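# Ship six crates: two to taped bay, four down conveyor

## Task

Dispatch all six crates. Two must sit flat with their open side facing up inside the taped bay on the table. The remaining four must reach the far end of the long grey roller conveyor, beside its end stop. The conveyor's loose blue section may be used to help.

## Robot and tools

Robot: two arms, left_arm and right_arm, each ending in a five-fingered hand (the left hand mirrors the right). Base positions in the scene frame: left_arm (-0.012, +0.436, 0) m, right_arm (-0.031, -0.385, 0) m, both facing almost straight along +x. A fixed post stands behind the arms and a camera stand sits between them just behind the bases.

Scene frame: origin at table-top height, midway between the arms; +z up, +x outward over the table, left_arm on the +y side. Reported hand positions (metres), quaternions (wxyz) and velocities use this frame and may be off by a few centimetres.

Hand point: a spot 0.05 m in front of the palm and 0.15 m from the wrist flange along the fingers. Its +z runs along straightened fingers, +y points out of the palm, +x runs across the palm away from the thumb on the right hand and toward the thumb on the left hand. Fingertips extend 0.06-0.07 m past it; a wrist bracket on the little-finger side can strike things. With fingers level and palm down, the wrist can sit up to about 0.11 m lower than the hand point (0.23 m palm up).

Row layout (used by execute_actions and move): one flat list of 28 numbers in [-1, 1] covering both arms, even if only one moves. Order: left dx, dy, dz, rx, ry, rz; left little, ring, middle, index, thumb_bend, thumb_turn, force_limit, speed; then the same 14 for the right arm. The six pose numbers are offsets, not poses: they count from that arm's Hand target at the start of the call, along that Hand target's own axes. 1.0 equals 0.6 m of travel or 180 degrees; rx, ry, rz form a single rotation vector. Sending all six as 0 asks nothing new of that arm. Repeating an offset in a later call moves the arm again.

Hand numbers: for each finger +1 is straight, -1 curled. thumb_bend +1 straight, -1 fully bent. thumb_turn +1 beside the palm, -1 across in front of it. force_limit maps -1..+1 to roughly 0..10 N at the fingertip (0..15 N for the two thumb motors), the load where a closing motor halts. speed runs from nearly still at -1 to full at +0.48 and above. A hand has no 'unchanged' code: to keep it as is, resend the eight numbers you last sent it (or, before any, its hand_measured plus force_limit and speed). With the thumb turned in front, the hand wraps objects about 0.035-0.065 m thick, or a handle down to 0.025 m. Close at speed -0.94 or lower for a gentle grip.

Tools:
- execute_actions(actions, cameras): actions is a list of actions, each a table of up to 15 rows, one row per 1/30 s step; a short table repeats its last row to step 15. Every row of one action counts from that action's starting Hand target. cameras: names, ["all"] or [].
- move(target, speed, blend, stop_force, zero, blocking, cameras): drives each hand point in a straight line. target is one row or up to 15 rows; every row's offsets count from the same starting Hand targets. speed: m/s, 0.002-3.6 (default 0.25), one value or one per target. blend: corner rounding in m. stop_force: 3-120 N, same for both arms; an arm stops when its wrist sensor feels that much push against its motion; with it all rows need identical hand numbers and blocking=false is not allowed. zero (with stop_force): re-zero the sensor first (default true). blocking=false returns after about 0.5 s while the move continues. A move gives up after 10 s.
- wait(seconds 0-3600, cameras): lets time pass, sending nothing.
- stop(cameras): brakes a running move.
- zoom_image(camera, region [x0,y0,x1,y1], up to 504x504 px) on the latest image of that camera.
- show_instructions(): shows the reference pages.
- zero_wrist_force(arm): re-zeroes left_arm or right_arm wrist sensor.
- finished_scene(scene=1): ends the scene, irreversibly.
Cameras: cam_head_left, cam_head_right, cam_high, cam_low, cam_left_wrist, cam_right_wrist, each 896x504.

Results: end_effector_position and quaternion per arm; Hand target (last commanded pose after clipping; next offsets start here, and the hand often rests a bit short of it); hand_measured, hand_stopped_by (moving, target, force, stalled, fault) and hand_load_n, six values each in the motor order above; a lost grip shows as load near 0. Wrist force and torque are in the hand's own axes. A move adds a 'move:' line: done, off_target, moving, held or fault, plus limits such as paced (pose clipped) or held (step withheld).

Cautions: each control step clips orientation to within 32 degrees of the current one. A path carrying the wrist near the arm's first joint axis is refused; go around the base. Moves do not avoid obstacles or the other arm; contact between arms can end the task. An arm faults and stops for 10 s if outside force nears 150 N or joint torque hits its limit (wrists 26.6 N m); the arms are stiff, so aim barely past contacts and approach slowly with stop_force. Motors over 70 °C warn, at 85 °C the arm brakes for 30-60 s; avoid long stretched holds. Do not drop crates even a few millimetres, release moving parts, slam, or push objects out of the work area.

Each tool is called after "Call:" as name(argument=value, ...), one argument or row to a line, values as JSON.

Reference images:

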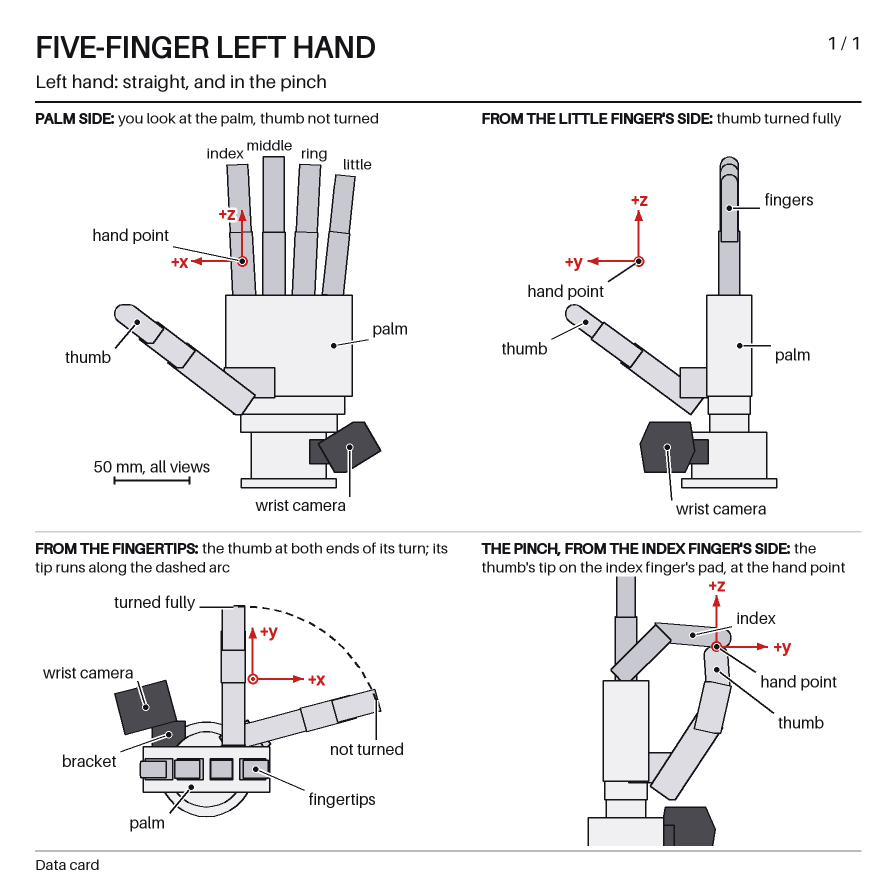

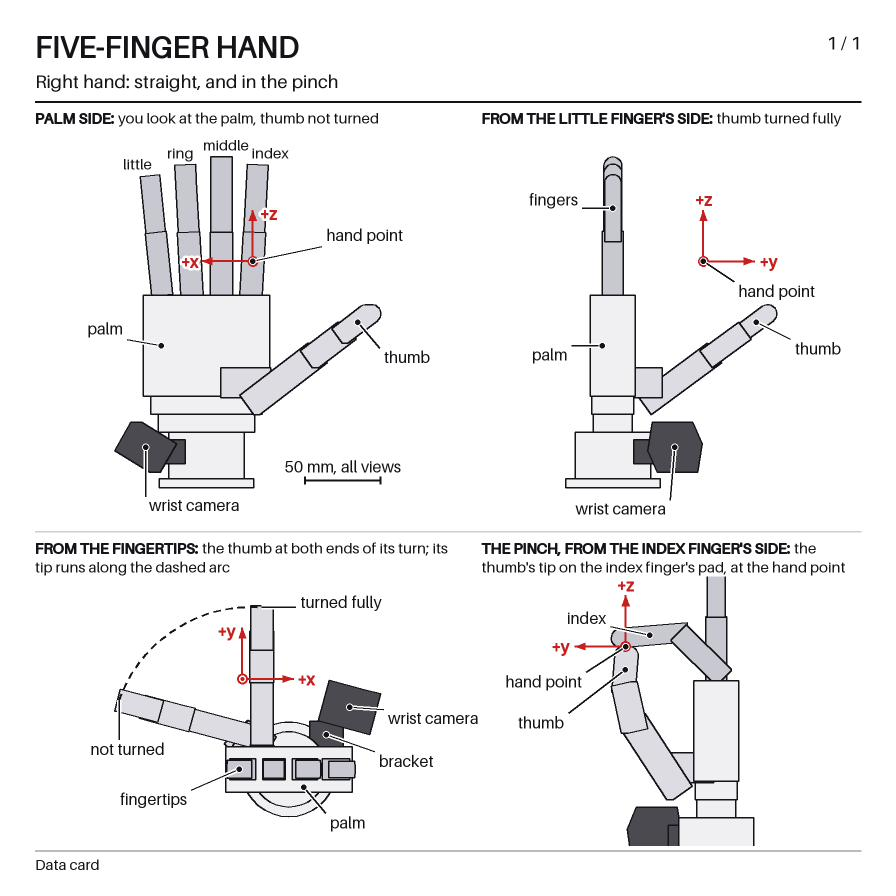

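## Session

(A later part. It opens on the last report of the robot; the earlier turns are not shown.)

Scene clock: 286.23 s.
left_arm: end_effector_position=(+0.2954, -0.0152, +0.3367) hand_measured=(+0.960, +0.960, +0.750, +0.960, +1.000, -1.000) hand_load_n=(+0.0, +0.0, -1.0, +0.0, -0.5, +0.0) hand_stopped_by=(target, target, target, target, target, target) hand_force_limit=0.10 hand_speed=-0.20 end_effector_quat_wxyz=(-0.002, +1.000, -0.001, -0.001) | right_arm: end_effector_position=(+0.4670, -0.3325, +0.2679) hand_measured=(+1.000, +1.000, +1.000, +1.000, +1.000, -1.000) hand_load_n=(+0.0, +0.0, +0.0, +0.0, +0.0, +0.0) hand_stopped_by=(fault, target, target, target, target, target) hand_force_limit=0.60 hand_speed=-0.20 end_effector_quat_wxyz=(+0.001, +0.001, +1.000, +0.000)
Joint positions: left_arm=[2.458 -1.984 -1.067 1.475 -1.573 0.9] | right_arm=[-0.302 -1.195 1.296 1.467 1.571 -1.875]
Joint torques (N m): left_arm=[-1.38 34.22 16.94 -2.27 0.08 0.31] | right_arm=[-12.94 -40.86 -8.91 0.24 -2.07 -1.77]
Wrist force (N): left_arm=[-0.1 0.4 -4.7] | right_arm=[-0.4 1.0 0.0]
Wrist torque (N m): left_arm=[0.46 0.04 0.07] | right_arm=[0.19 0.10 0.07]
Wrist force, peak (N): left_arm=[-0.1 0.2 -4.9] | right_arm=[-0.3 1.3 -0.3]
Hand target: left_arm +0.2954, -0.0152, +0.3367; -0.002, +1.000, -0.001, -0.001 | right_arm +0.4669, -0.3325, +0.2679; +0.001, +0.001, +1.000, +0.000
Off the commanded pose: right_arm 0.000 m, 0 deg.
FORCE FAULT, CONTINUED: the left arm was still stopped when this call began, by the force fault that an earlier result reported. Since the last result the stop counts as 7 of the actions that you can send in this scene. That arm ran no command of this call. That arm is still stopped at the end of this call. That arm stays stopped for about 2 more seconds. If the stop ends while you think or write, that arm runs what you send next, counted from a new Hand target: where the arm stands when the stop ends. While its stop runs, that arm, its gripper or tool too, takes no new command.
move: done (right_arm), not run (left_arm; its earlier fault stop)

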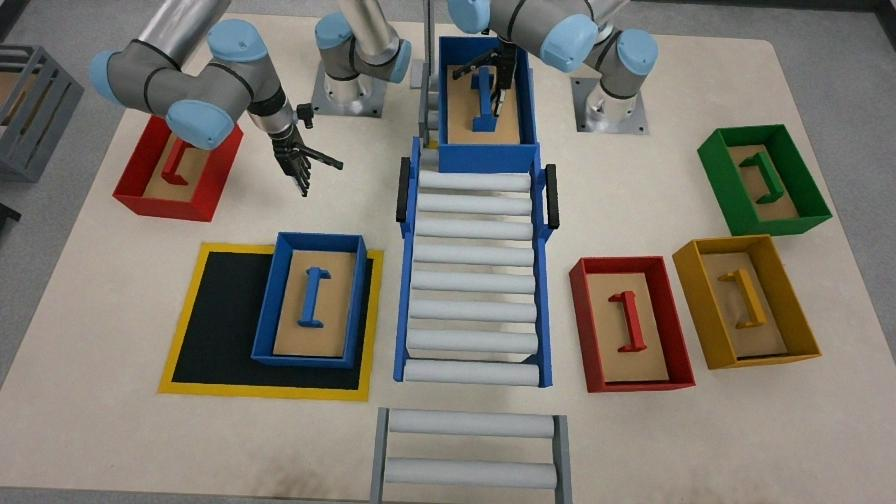

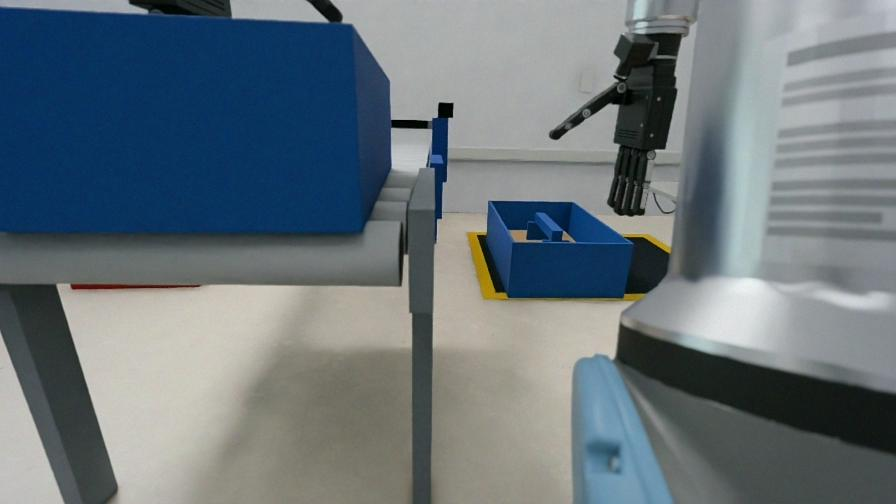

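Call:
move(
  target=[0,-0.067,0,0,0,0,0.96,0.96,0.75,0.96,1,-1,0.1,-0.2,0,0,0,0,0,0,-0.6,1,1,1,1,-1,0.6,-0.2],
  speed=0.03,
  stop_force=8,
  cameras=["cam_left_wrist", "cam_low", "cam_high"],
)

Scene clock: 287.90 s.
left_arm: end_effector_position=(+0.2954, -0.0152, +0.3367) hand_measured=(+0.960, +0.960, +0.750, +0.960, +1.000, -1.000) hand_load_n=(+0.5, +0.0, -1.0, +0.0, +0.0, +0.0) hand_stopped_by=(target, target, target, target, target, target) hand_force_limit=0.10 hand_speed=-0.20 end_effector_quat_wxyz=(-0.002, +1.000, -0.001, -0.001) | right_arm: end_effector_position=(+0.4669, -0.3325, +0.2679) hand_measured=(+1.000, +1.000, +1.000, +1.000, +1.000, -1.000) hand_load_n=(+0.0, +0.0, +0.0, +0.0, +0.0, +0.0) hand_stopped_by=(fault, target, target, target, target, target) hand_force_limit=0.60 hand_speed=-0.20 end_effector_quat_wxyz=(+0.001, +0.001, +1.000, +0.000)
Joint positions: left_arm=[2.458 -1.984 -1.067 1.475 -1.573 0.9] | right_arm=[-0.302 -1.195 1.296 1.467 1.571 -1.875]
Joint torques (N m): left_arm=[-0.68 34.02 15.73 -2.09 0.15 0.37] | right_arm=[-12.65 -41.23 -8.87 0.3 -2.07 -1.7]
Wrist force (N): left_arm=[0.1 0.4 -4.2] | right_arm=[-0.4 0.5 0.0]
Wrist torque (N m): left_arm=[0.41 0.02 0.09] | right_arm=[0.13 0.10 0.07]
Wrist force, peak (N): left_arm=[0.1 0.3 -5.0] | right_arm=[-0.3 1.2 -0.2]
Hand target: left_arm +0.2954, -0.0152, +0.3367; -0.002, +1.000, -0.001, -0.001 (not the last commanded pose) | right_arm +0.4669, -0.3325, +0.2679; +0.001, +0.001, +1.000, +0.000
Off the commanded pose: right_arm 0.000 m, 0 deg.
FORCE FAULT, CONTINUED: the left arm was still stopped when this call began, by the force fault that an earlier result reported. Since the last result the stop counts as 2 of the actions that you can send in this scene. That arm ran no command of this call. That arm is still stopped at the end of this call. That arm stays stopped for about 1 more second. If the stop ends while you think or write, that arm runs what you send next, counted from a new Hand target: where the arm stands when the stop ends. While its stop runs, that arm, its gripper or tool too, takes no new command.
move: not run (left_arm; its earlier fault stop)
Images, in order (width x height): cam_high 896x504, cam_low 896x504, cam_left_wrist 896x504.

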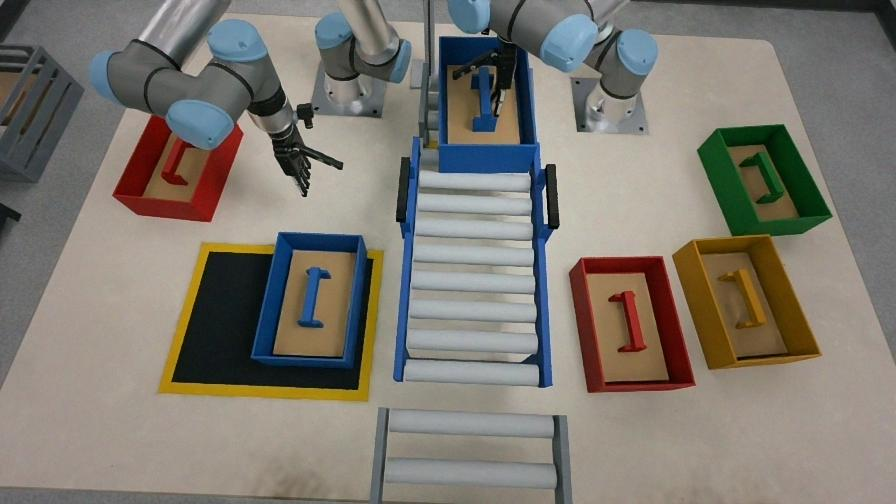

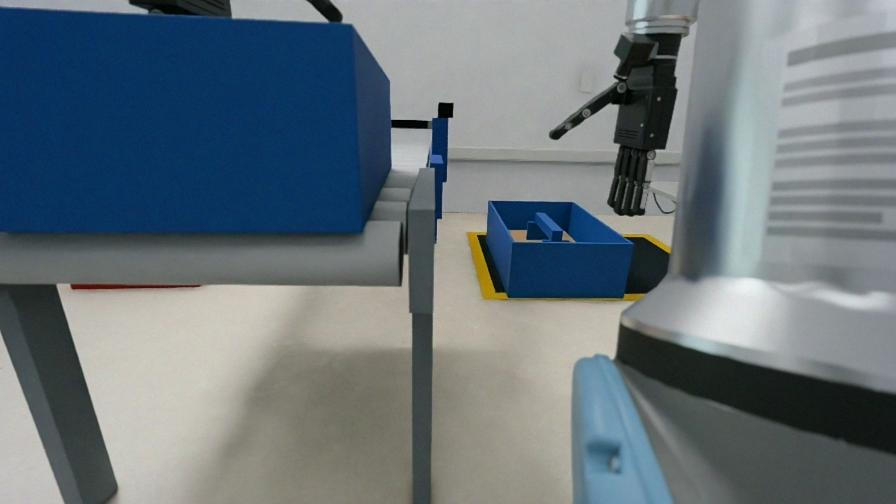

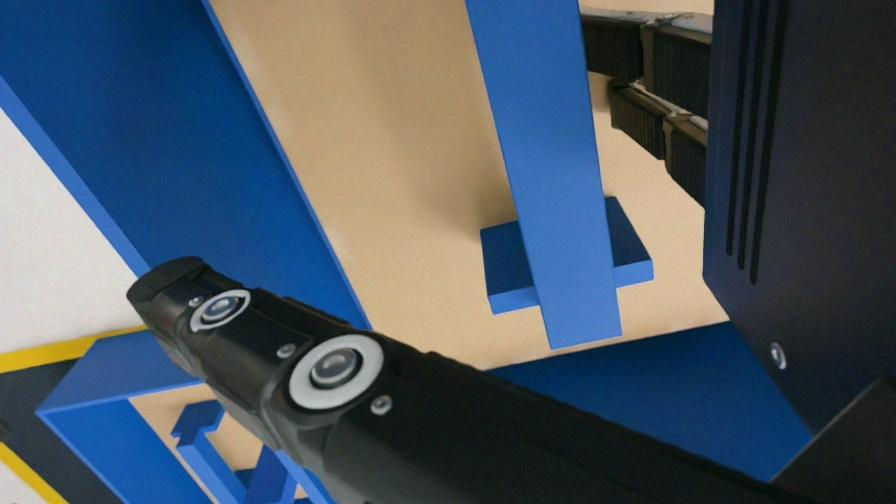

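Call:
wait(
  seconds=1,
)

Call:
move(
  target=[0,-0.067,0,0,0,0,0.96,0.96,0.75,0.96,1,-1,0.1,-0.2,0.02,-0.033,0.28,0,0,0,-0.6,-0.8,-0.8,-0.8,0,-1,0.4,0],
  speed=0.08,
  stop_force=10,
  cameras=["cam_left_wrist", "cam_right_wrist", "cam_high"],
)

Scene clock: 290.63 s.
left_arm: end_effector_position=(+0.2954, -0.0152, +0.3367) hand_measured=(+0.960, +0.960, +0.750, +0.960, +1.000, -1.000) hand_load_n=(+0.0, +0.0, -1.0, +0.0, +0.0, +0.0) hand_stopped_by=(target, target, target, target, target, target) hand_force_limit=0.10 hand_speed=-0.20 end_effector_quat_wxyz=(-0.002, +1.000, -0.001, -0.001) | right_arm: end_effector_position=(+0.4669, -0.3325, +0.2679) hand_measured=(+1.000, +1.000, +1.000, +1.000, +1.000, -1.000) hand_load_n=(-0.5, +0.5, +0.0, +0.0, -0.5, +0.0) hand_stopped_by=(fault, target, target, target, target, target) hand_force_limit=0.60 hand_speed=-0.20 end_effector_quat_wxyz=(+0.001, +0.001, +1.000, +0.000)
Joint positions: left_arm=[2.458 -1.984 -1.067 1.475 -1.573 0.9] | right_arm=[-0.302 -1.195 1.296 1.467 1.571 -1.875]
Joint torques (N m): left_arm=[-1.27 34.13 18.07 -2.24 0.23 0.32] | right_arm=[-12.47 -41.38 -9.08 0.28 -2.16 -1.73]
Wrist force (N): left_arm=[0.1 0.4 -4.7] | right_arm=[-0.4 0.9 0.0]
Wrist torque (N m): left_arm=[0.45 0.02 0.09] | right_arm=[0.18 0.09 0.06]
Wrist force, peak (N): left_arm=[-0.1 0.2 -4.9] | right_arm=[-0.7 0.8 -0.5]
Hand target: left_arm +0.2954, -0.0152, +0.3367; -0.002, +1.000, -0.001, -0.001 (not the last commanded pose) | right_arm +0.4669, -0.3325, +0.2679; +0.001, +0.001, +1.000, +0.000
Off the commanded pose: right_arm 0.000 m, 0 deg.
FORCE FAULT, CONTINUED: the left arm's stop, for the force fault that an earlier result reported, is over. The rest of the stop counts as 1 of the actions that you can send in this scene. During its stop the left arm's controller moved it back a little. That arm's target is now where it stood when the stop ended, not its last command. That arm accepts commands again.
wait: 1.00 s; at rest from the start

Scene clock: 293.93 s.
left_arm: end_effector_position=(+0.2956, +0.0251, +0.3369) hand_measured=(+0.960, +0.960, +0.750, +0.960, +1.000, -1.000) hand_load_n=(+0.0, +0.0, -0.5, +0.0, +0.0, +0.0) hand_stopped_by=(target, target, target, target, target, target) hand_force_limit=0.10 hand_speed=-0.20 end_effector_quat_wxyz=(-0.002, +1.000, -0.001, -0.001) | right_arm: end_effector_position=(+0.4552, -0.3524, +0.0999) hand_measured=(+1.000, -0.800, -0.356, -0.458, +0.208, -1.000) hand_load_n=(+0.0, +0.0, +16.0, +9.0, +12.5, -1.5) hand_stopped_by=(fault, target, force, force, force, target) hand_force_limit=0.40 hand_speed=0.00 end_effector_quat_wxyz=(+0.001, +0.001, +1.000, +0.000)
Joint positions: left_arm=[2.531 -1.897 -1.187 1.509 -1.573 0.972] | right_arm=[-0.353 -1.101 1.61 1.059 1.571 -1.926]
Joint torques (N m): left_arm=[8.29 37.74 5.46 -0.78 1.61 1.82] | right_arm=[-12.54 -22.83 -6.78 0.28 -2.11 -1.71]
Wrist force (N): left_arm=[-0.1 0.3 -2.2] | right_arm=[-0.2 0.8 -0.2]
Wrist torque (N m): left_arm=[0.24 0.08 -0.02] | right_arm=[0.18 0.07 0.08]
Wrist force, peak (N): left_arm=[-0.2 0.4 -4.7] | right_arm=[-0.6 1.1 -0.5]
Hand target: left_arm +0.2956, +0.0250, +0.3369; -0.002, +1.000, -0.001, -0.001 | right_arm +0.4552, -0.3524, +0.0999; +0.001, +0.001, +1.000, +0.000
Off the commanded pose: left_arm 0.000 m, 0 deg | right_arm 0.000 m, 0 deg.
move: done
Images, in order (width x height): cam_high 896x504, cam_left_wrist 896x504, cam_right_wrist 896x504.

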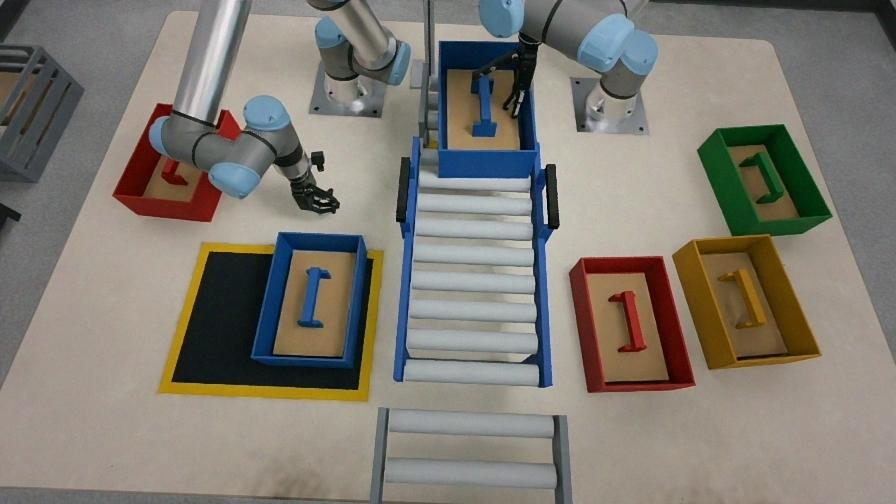

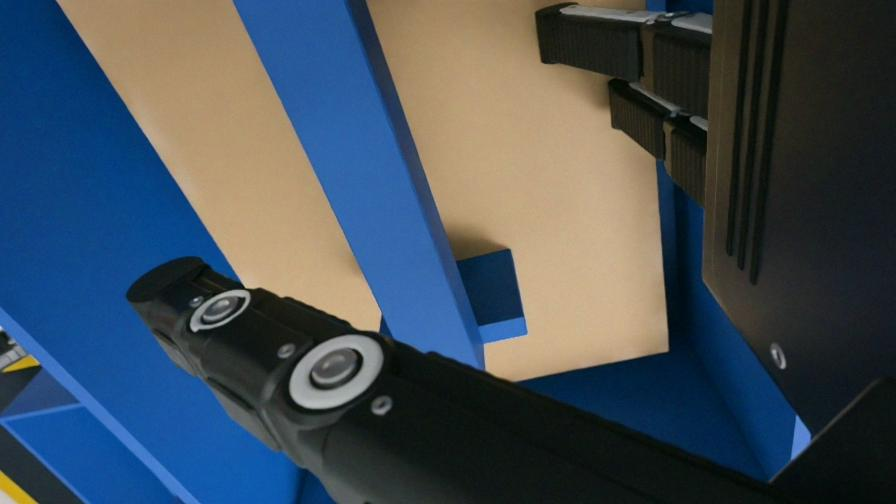

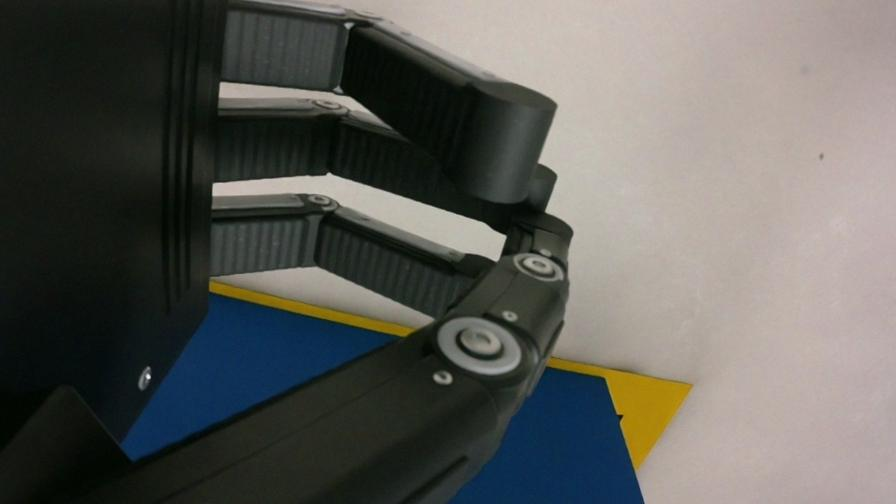

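Call:
move(
  target=[0,0,-0.2,0,0,0,0.96,0.96,0.75,0.96,1,-1,0.1,-0.2,-0.1,0,0,0,0,0,-0.6,-0.8,-0.8,-0.8,0,-1,0.4,0],
  speed=0.06,
  stop_force=4,
  cameras=["cam_left_wrist", "cam_right_wrist", "cam_high"],
)

Scene clock: 300.37 s.
left_arm: end_effector_position=(+0.2958, +0.0245, +0.4569) hand_measured=(+0.960, +0.960, +0.750, +0.960, +1.000, -1.000) hand_load_n=(+0.0, +0.0, +0.0, +0.0, +0.0, +0.0) hand_stopped_by=(target, target, target, target, target, target) hand_force_limit=0.10 hand_speed=-0.20 end_effector_quat_wxyz=(-0.002, +1.000, -0.001, -0.001) | right_arm: end_effector_position=(+0.5152, -0.3525, +0.1000) hand_measured=(+1.000, -0.800, -0.356, -0.458, +0.208, -1.000) hand_load_n=(+0.0, +0.0, +16.0, +9.0, +12.5, -1.5) hand_stopped_by=(fault, target, force, force, force, target) hand_force_limit=0.40 hand_speed=0.00 end_effector_quat_wxyz=(+0.001, +0.001, +1.000, +0.000)
Joint positions: left_arm=[2.53 -1.977 -0.759 1.161 -1.573 0.972] | right_arm=[-0.311 -0.97 1.398 1.14 1.571 -1.884]
Joint torques (N m): left_arm=[-12.82 24.87 28.83 -4.23 -2.55 -1.22] | right_arm=[11.96 -28.24 -24.86 4.43 1.63 1.16]
Wrist force (N): left_arm=[-0.2 0.0 -1.8] | right_arm=[-0.4 1.2 0.0]
Wrist torque (N m): left_arm=[0.23 0.06 0.02] | right_arm=[0.22 0.11 -0.06]
Wrist force, peak (N): left_arm=[-0.2 0.4 -2.5] | right_arm=[-0.4 1.2 0.0]
Hand target: left_arm +0.2958, +0.0245, +0.4569; -0.002, +1.000, -0.001, -0.001 | right_arm +0.5152, -0.3525, +0.1000; +0.001, +0.001, +1.000, +0.000
Off the commanded pose: left_arm 0.000 m, 0 deg | right_arm 0.000 m, 0 deg.
move: done
Images, in order (width x height): cam_high 896x504, cam_left_wrist 896x504, cam_right_wrist 896x504.

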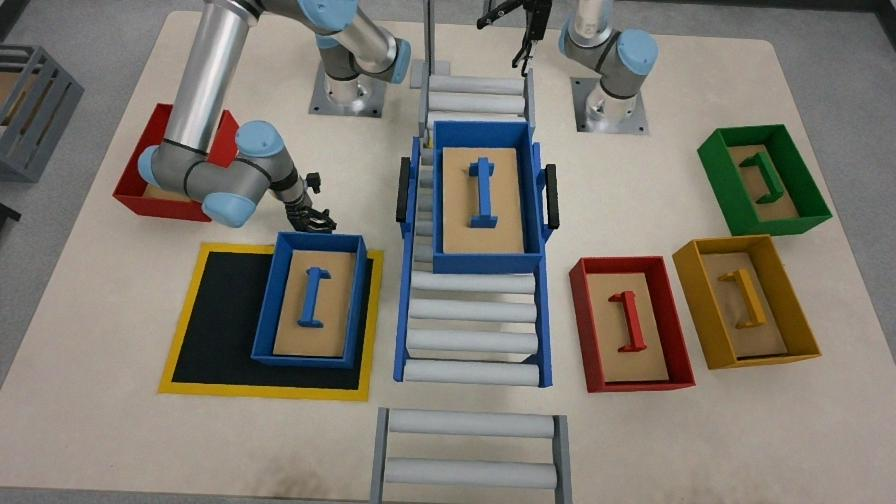

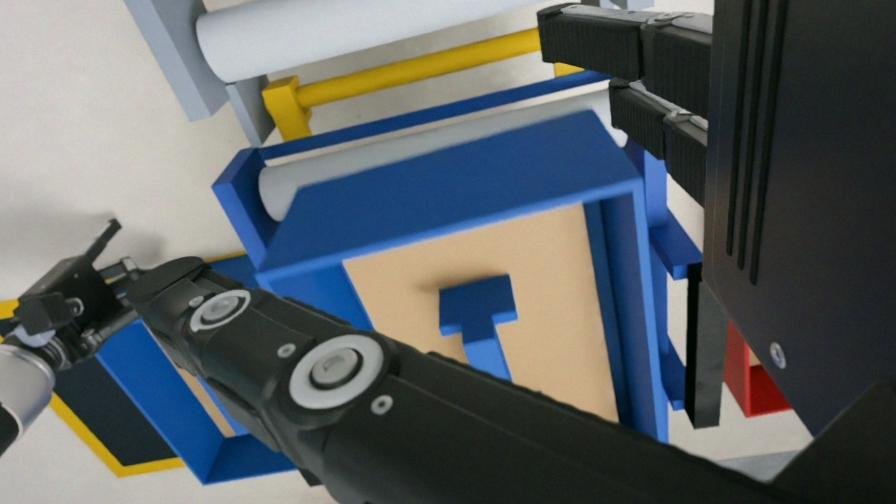

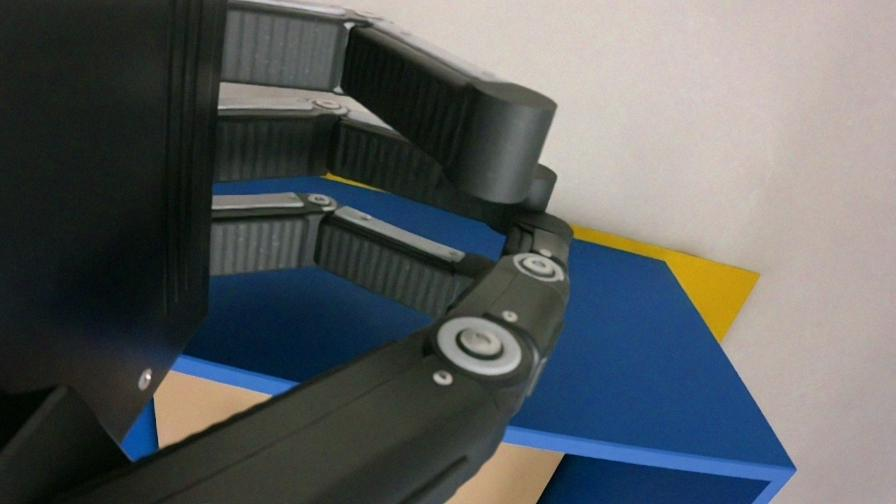

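Call:
move(
  target=[0,0,0,0,0,0,0.96,0.96,0.9,0.96,1,-1,0.1,-0.2,-0.067,0,0,0,0,0,-0.6,-0.8,-0.8,-0.8,0,-1,0.4,0],
  speed=0.03,
  stop_force=4,
  cameras=["cam_left_wrist", "cam_right_wrist", "cam_high", "cam_head_right"],
)

Scene clock: 302.30 s.
left_arm: end_effector_position=(+0.2958, +0.0245, +0.4569) hand_measured=(+0.960, +0.960, +0.900, +0.960, +1.000, -1.000) hand_load_n=(+0.0, +0.0, +0.0, +0.0, +0.0, +0.0) hand_stopped_by=(target, target, target, target, target, target) hand_force_limit=0.10 hand_speed=-0.20 end_effector_quat_wxyz=(-0.002, +1.000, -0.001, -0.001) | right_arm: end_effector_position=(+0.5206, -0.3526, +0.1001) hand_measured=(+1.000, -0.800, -0.356, -0.458, +0.208, -1.000) hand_load_n=(+0.0, +0.0, +16.0, +9.0, +12.0, -1.5) hand_stopped_by=(fault, target, force, force, force, target) hand_force_limit=0.40 hand_speed=0.00 end_effector_quat_wxyz=(+0.001, +0.001, +1.000, +0.000)
Joint positions: left_arm=[2.53 -1.977 -0.759 1.161 -1.573 0.972] | right_arm=[-0.308 -0.958 1.378 1.148 1.571 -1.88]
Joint torques (N m): left_arm=[-12.43 25.23 29.24 -3.98 -1.86 -1.29] | right_arm=[-12.86 -48.39 -7.31 0.29 -0.05 -1.74]
Wrist force (N): left_arm=[-0.2 0.1 -1.9] | right_arm=[-0.3 0.8 -0.2]
Wrist torque (N m): left_arm=[0.25 0.05 0.02] | right_arm=[0.19 0.07 0.00]
Wrist force, peak (N): left_arm=[-0.3 -0.1 -2.1] | right_arm=[5.7 -0.8 -1.0]
Hand target: left_arm +0.2958, +0.0245, +0.4569; -0.002, +1.000, -0.001, -0.001 | right_arm +0.5206, -0.3526, +0.1001; +0.001, +0.001, +1.000, +0.000 (not the last commanded pose)
Off the commanded pose: left_arm 0.000 m, 0 deg | right_arm 0.035 m, 0 deg.
move: contact (right_arm)
Images, in order (width x height): cam_head_right 896x504, cam_high 896x504, cam_left_wrist 896x504, cam_right_wrist 896x504.

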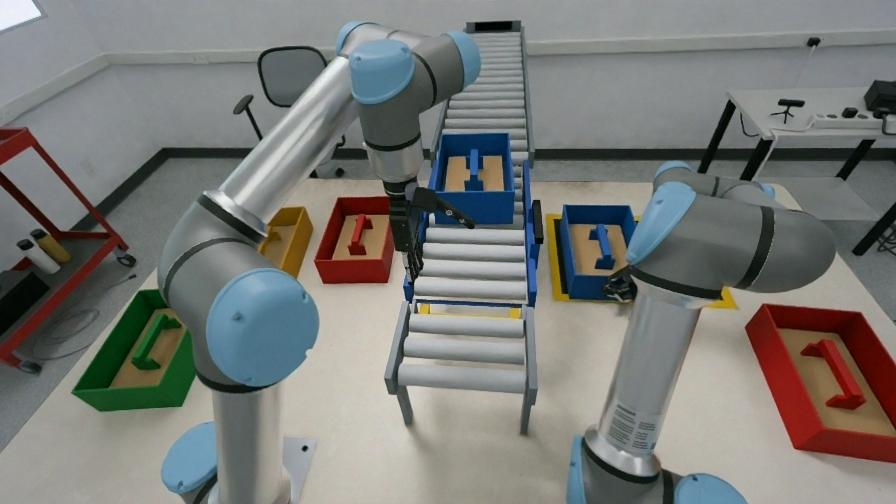

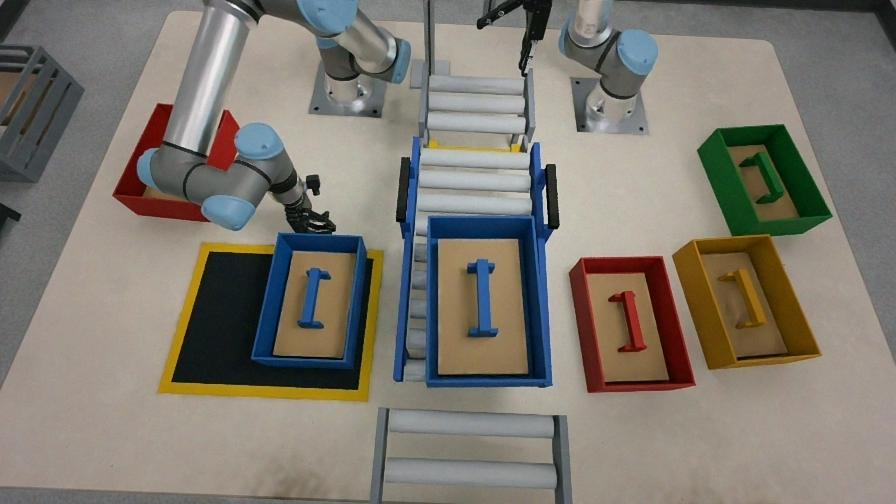

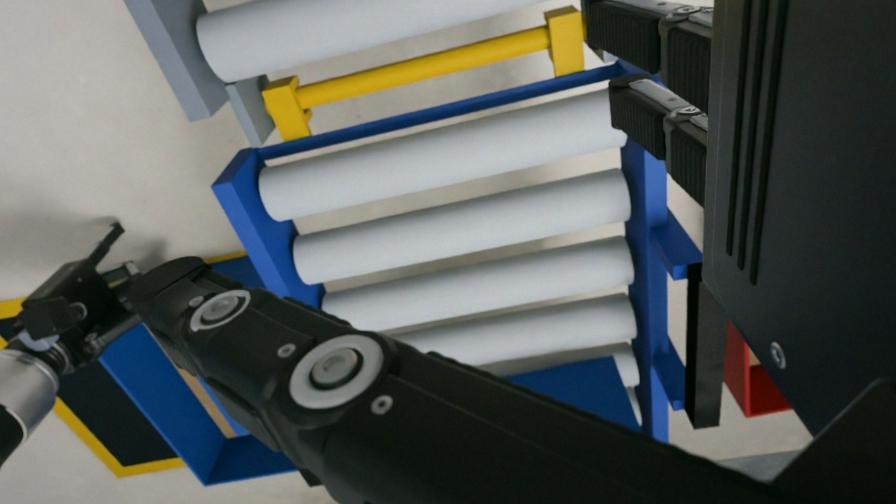

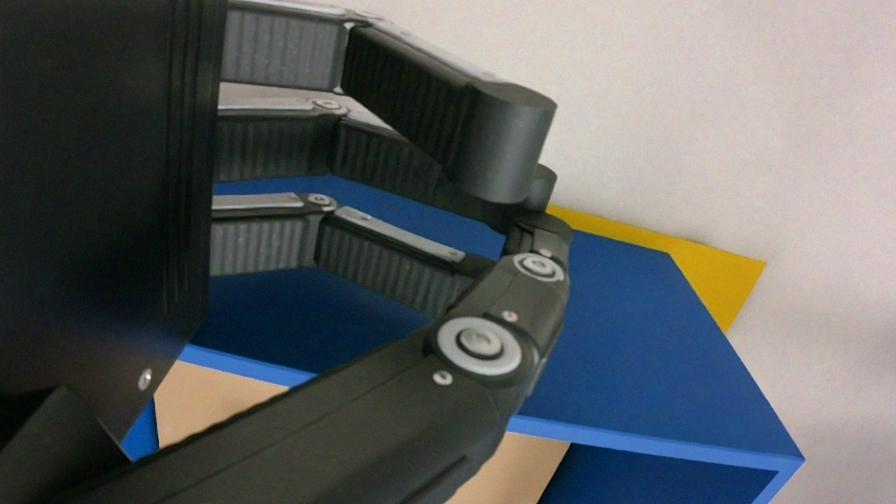

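Call:
move(
  target=[
    [0.14,-0.426,0.01,0,0,-0.5,0.96,0.96,0.96,0.96,1,-1,0.1,-0.2,-0.045,0,0,0,0,0,-0.6,-0.8,-0.8,-0.8,0,-1,0.4,0],
    [0.474,-0.6425,0.212,0,0,-1,0.96,0.96,0.96,0.96,1,-1,0.1,-0.2,0.1,0,-0.05,0,0,0,-0.6,-0.8,-0.8,-0.8,0,-1,0.4,0],
  ],
  speed=[0.22, 0.25],
  cameras=["all"],
)

Scene clock: 318.33 s.
left_arm: end_effector_position=(+0.5793, +0.4100, +0.3299) hand_measured=(+0.960, +0.960, +0.960, +0.960, +1.000, -1.000) hand_load_n=(+0.0, +0.0, +0.0, +0.0, +0.0, +0.0) hand_stopped_by=(target, target, target, target, target, target) hand_force_limit=0.10 hand_speed=-0.20 end_effector_quat_wxyz=(+0.028, +0.011, +1.000, +0.002) | right_arm: end_effector_position=(+0.4606, -0.3524, +0.1299) hand_measured=(+1.000, -0.800, -0.356, -0.458, +0.208, -1.000) hand_load_n=(+0.0, +0.0, +16.0, +8.5, +12.0, -1.5) hand_stopped_by=(fault, target, force, force, force, target) hand_force_limit=0.40 hand_speed=0.00 end_effector_quat_wxyz=(+0.001, +0.001, +1.000, +0.000)
Joint positions: left_arm=[3.207 -2.578 -0.035 1.099 -1.57 -1.474] | right_arm=[-0.349 -1.121 1.556 1.133 1.571 -1.922]
Joint torques (N m): left_arm=[8.15 41.37 30.01 -3.97 2.6 -1.72] | right_arm=[-12.66 -42.22 -7.3 0.28 -2.09 -1.74]
Wrist force (N): left_arm=[-0.5 0.1 -1.8] | right_arm=[-0.5 0.8 0.0]
Wrist torque (N m): left_arm=[0.25 0.10 0.06] | right_arm=[0.17 0.11 0.06]
Wrist force, peak (N): left_arm=[-0.3 -0.7 -2.3] | right_arm=[5.3 -0.3 -0.6]
Hand target: left_arm +0.5810, +0.4098, +0.3309; -0.001, +0.001, +1.000, +0.002 | right_arm +0.4606, -0.3524, +0.1299; +0.001, +0.001, +1.000, +0.000
Off the commanded pose: left_arm 0.002 m, 4 deg | right_arm 0.000 m, 0 deg.
elbow stopped short (left arm): the move would have taken joint 3 (elbow) straighter than the controller allows.
move: off_target (left_arm)

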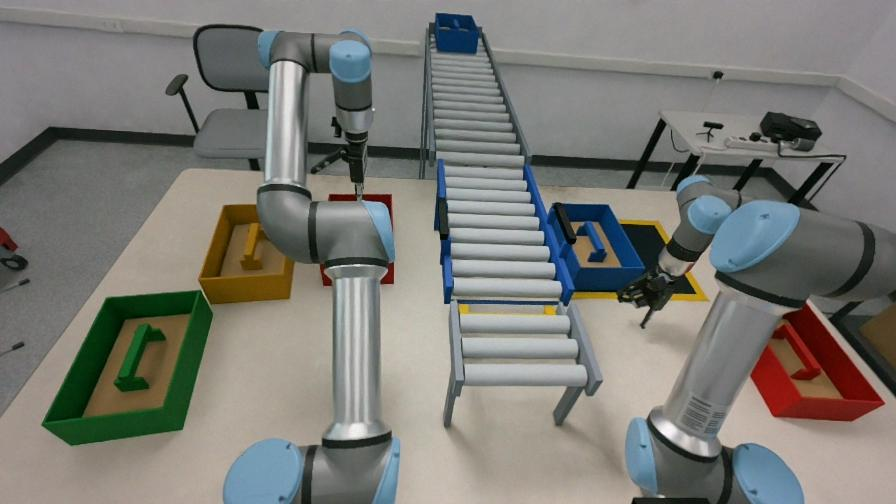

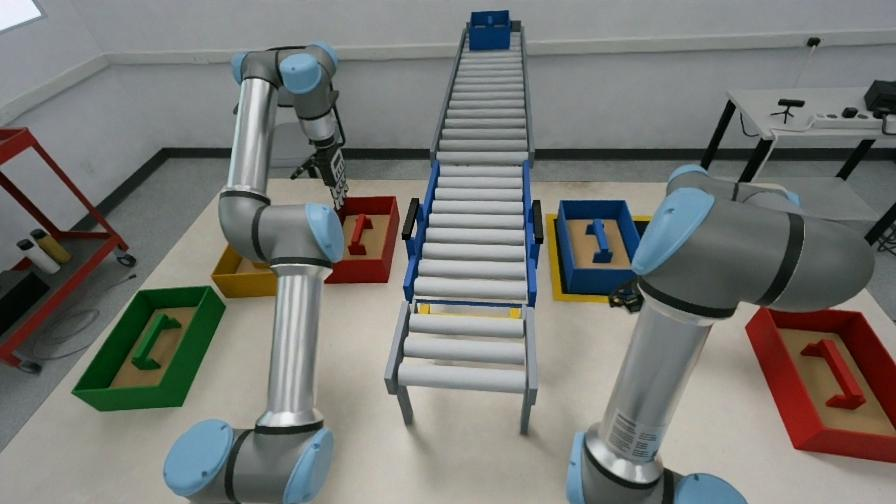

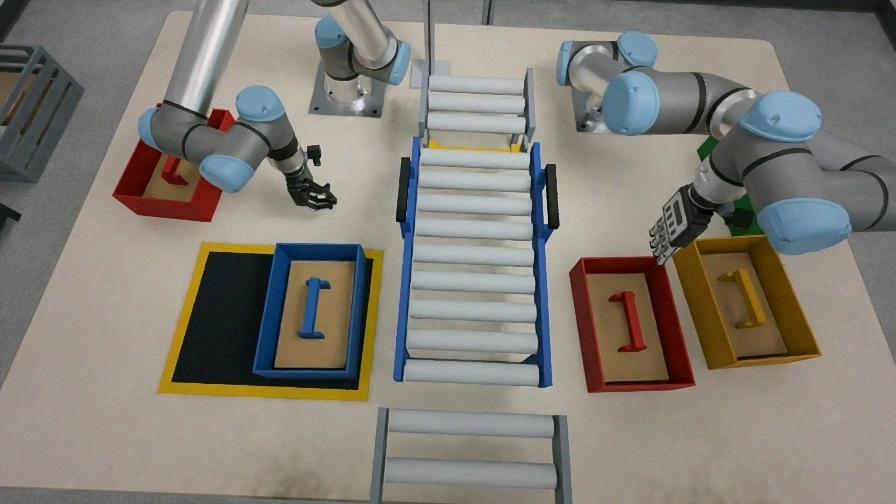

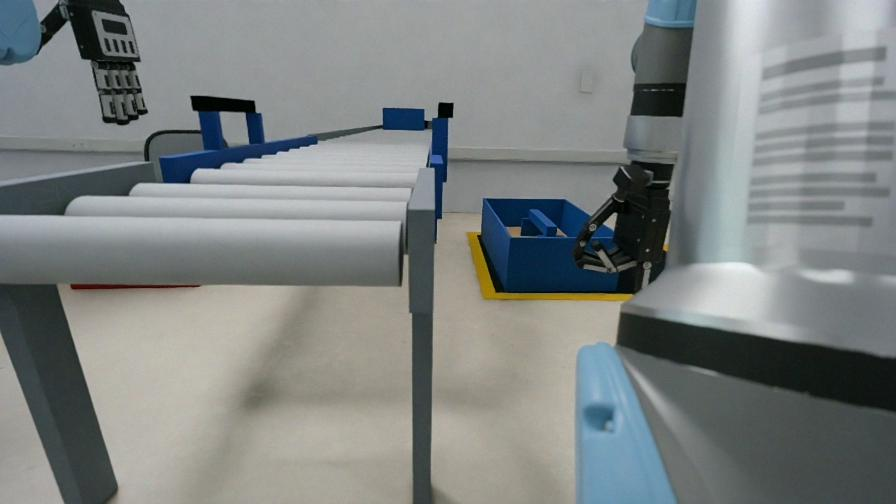

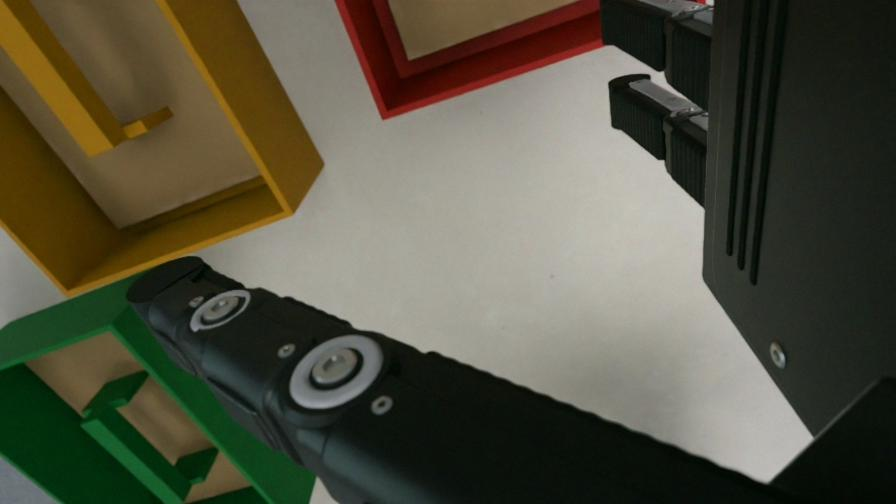

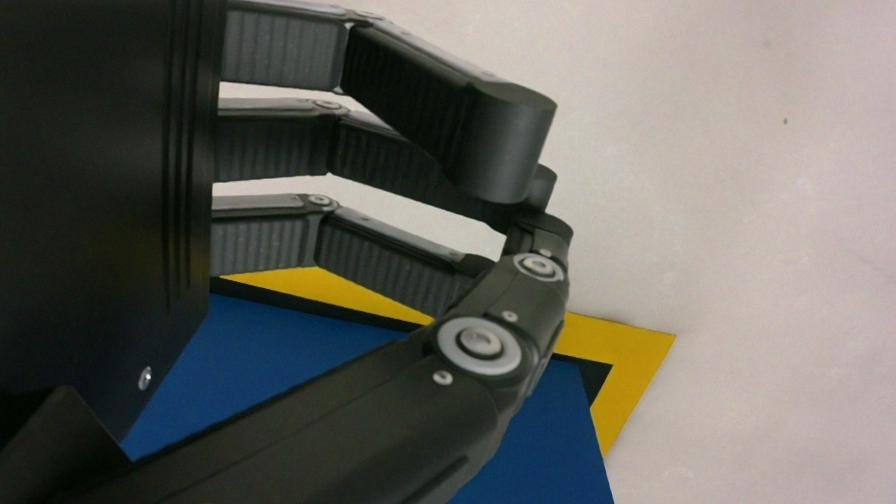

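Call:
zoom_image(
  camera="cam_high",
  region=[140, 210, 400, 420],
)

Call:
zoom_image(
  camera="cam_head_right",
  region=[400, 0, 600, 180],
)

Scaled by 1.938 from the camera's image (finer frame: 1280x720).

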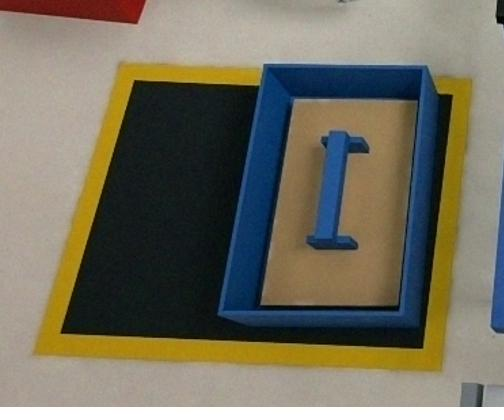

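Scaled by 2.520 from the camera's image (finer frame: 1280x720).

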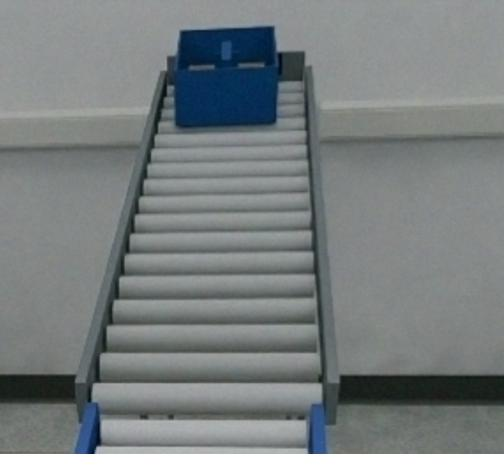

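Call:
zoom_image(
  camera="cam_high",
  region=[240, 320, 400, 410],
)

Call:
zoom_image(
  camera="cam_high",
  region=[250, 230, 410, 320],
)

Scaled by 3.150 from the camera's image (finer frame: 1280x720).

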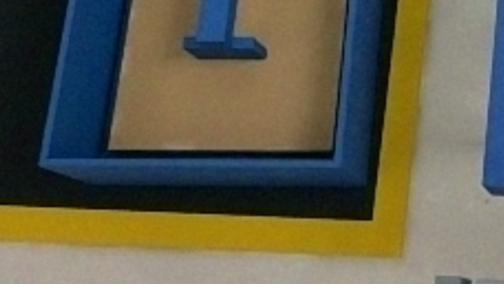

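Scaled by 3.150 from the camera's image (finer frame: 1280x720).

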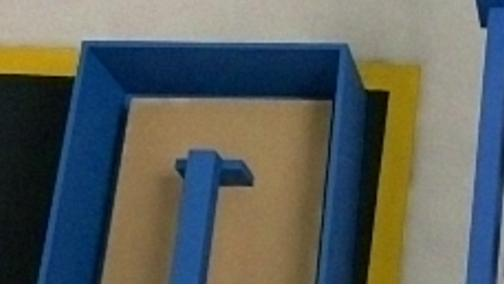

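Call:
move(
  target=[
    [-0.098,0.005,0.268,0,0,0,0.96,0.96,0.96,0.96,1,-1,0.1,-0.2,0.0,0,-0.333,0,0,0,-0.6,1,1,1,1,-1,0.6,0],
    [-0.098,0.005,0.268,0,0,0,0.96,0.96,0.96,0.96,1,-1,0.1,-0.2,0.484,-0.413,-0.333,0,0,0,-0.6,1,1,1,1,-1,0.6,0],
  ],
  speed=[0.2, 0.25],
  cameras=["cam_left_wrist","cam_right_wrist"],
)

Scene clock: 335.37 s.
left_arm: end_effector_position=(+0.6394, +0.4134, +0.1700) hand_measured=(+0.960, +0.960, +0.960, +0.960, +1.000, -1.000) hand_load_n=(+0.0, +0.0, -0.5, +0.0, +0.0, +0.0) hand_stopped_by=(target, target, target, target, target, target) hand_force_limit=0.10 hand_speed=-0.20 end_effector_quat_wxyz=(-0.001, +0.001, +1.000, +0.002) | right_arm: end_effector_position=(+0.1691, -0.5992, +0.3292) hand_measured=(+1.000, +1.000, +1.000, +1.000, +1.000, -1.000) hand_load_n=(+0.0, +0.0, +0.0, +0.0, +0.0, +0.0) hand_stopped_by=(fault, target, target, target, target, target) hand_force_limit=0.60 hand_speed=0.00 end_effector_quat_wxyz=(+0.001, +0.001, +1.000, +0.000)
Joint positions: left_arm=[3.204 -2.776 -0.093 1.296 -1.576 -1.496] | right_arm=[-1.443 -1.57 1.591 1.549 1.569 -3.016]
Joint torques (N m): left_arm=[-11.29 49.12 29.74 -4.15 -2.31 -1.44] | right_arm=[-12.44 -6.74 -26.3 4.5 -2.13 -1.87]
Wrist force (N): left_arm=[-0.4 -0.1 -1.9] | right_arm=[-0.4 0.5 0.2]
Wrist torque (N m): left_arm=[0.21 0.08 0.08] | right_arm=[0.09 0.10 0.06]
Wrist force, peak (N): left_arm=[-0.3 0.0 -2.8] | right_arm=[-1.0 1.7 -0.3]
Hand target: left_arm +0.6394, +0.4134, +0.1700; -0.001, +0.001, +1.000, +0.002 | right_arm +0.1691, -0.5993, +0.3292; +0.001, +0.001, +1.000, +0.000
Off the commanded pose: left_arm 0.000 m, 0 deg | right_arm 0.000 m, 0 deg.
move: done

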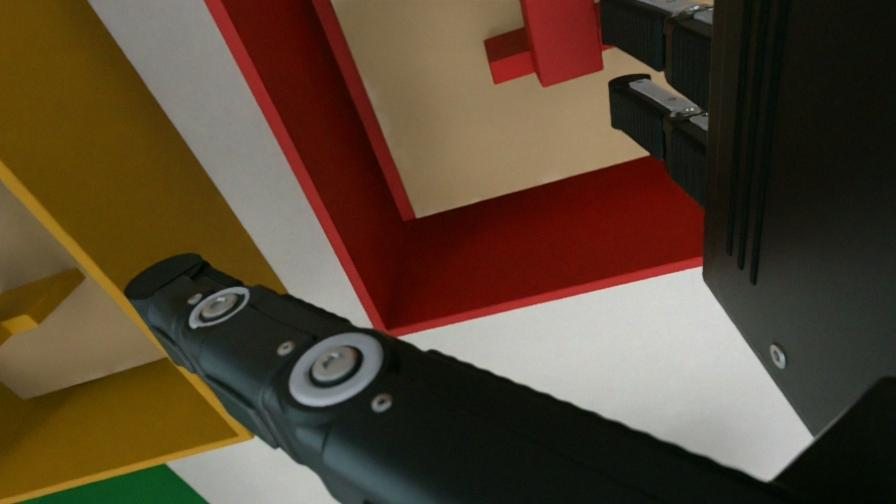

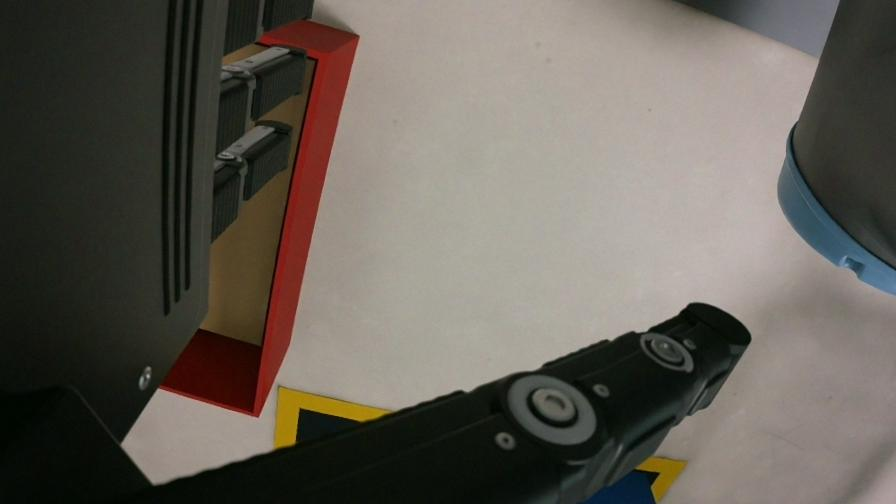

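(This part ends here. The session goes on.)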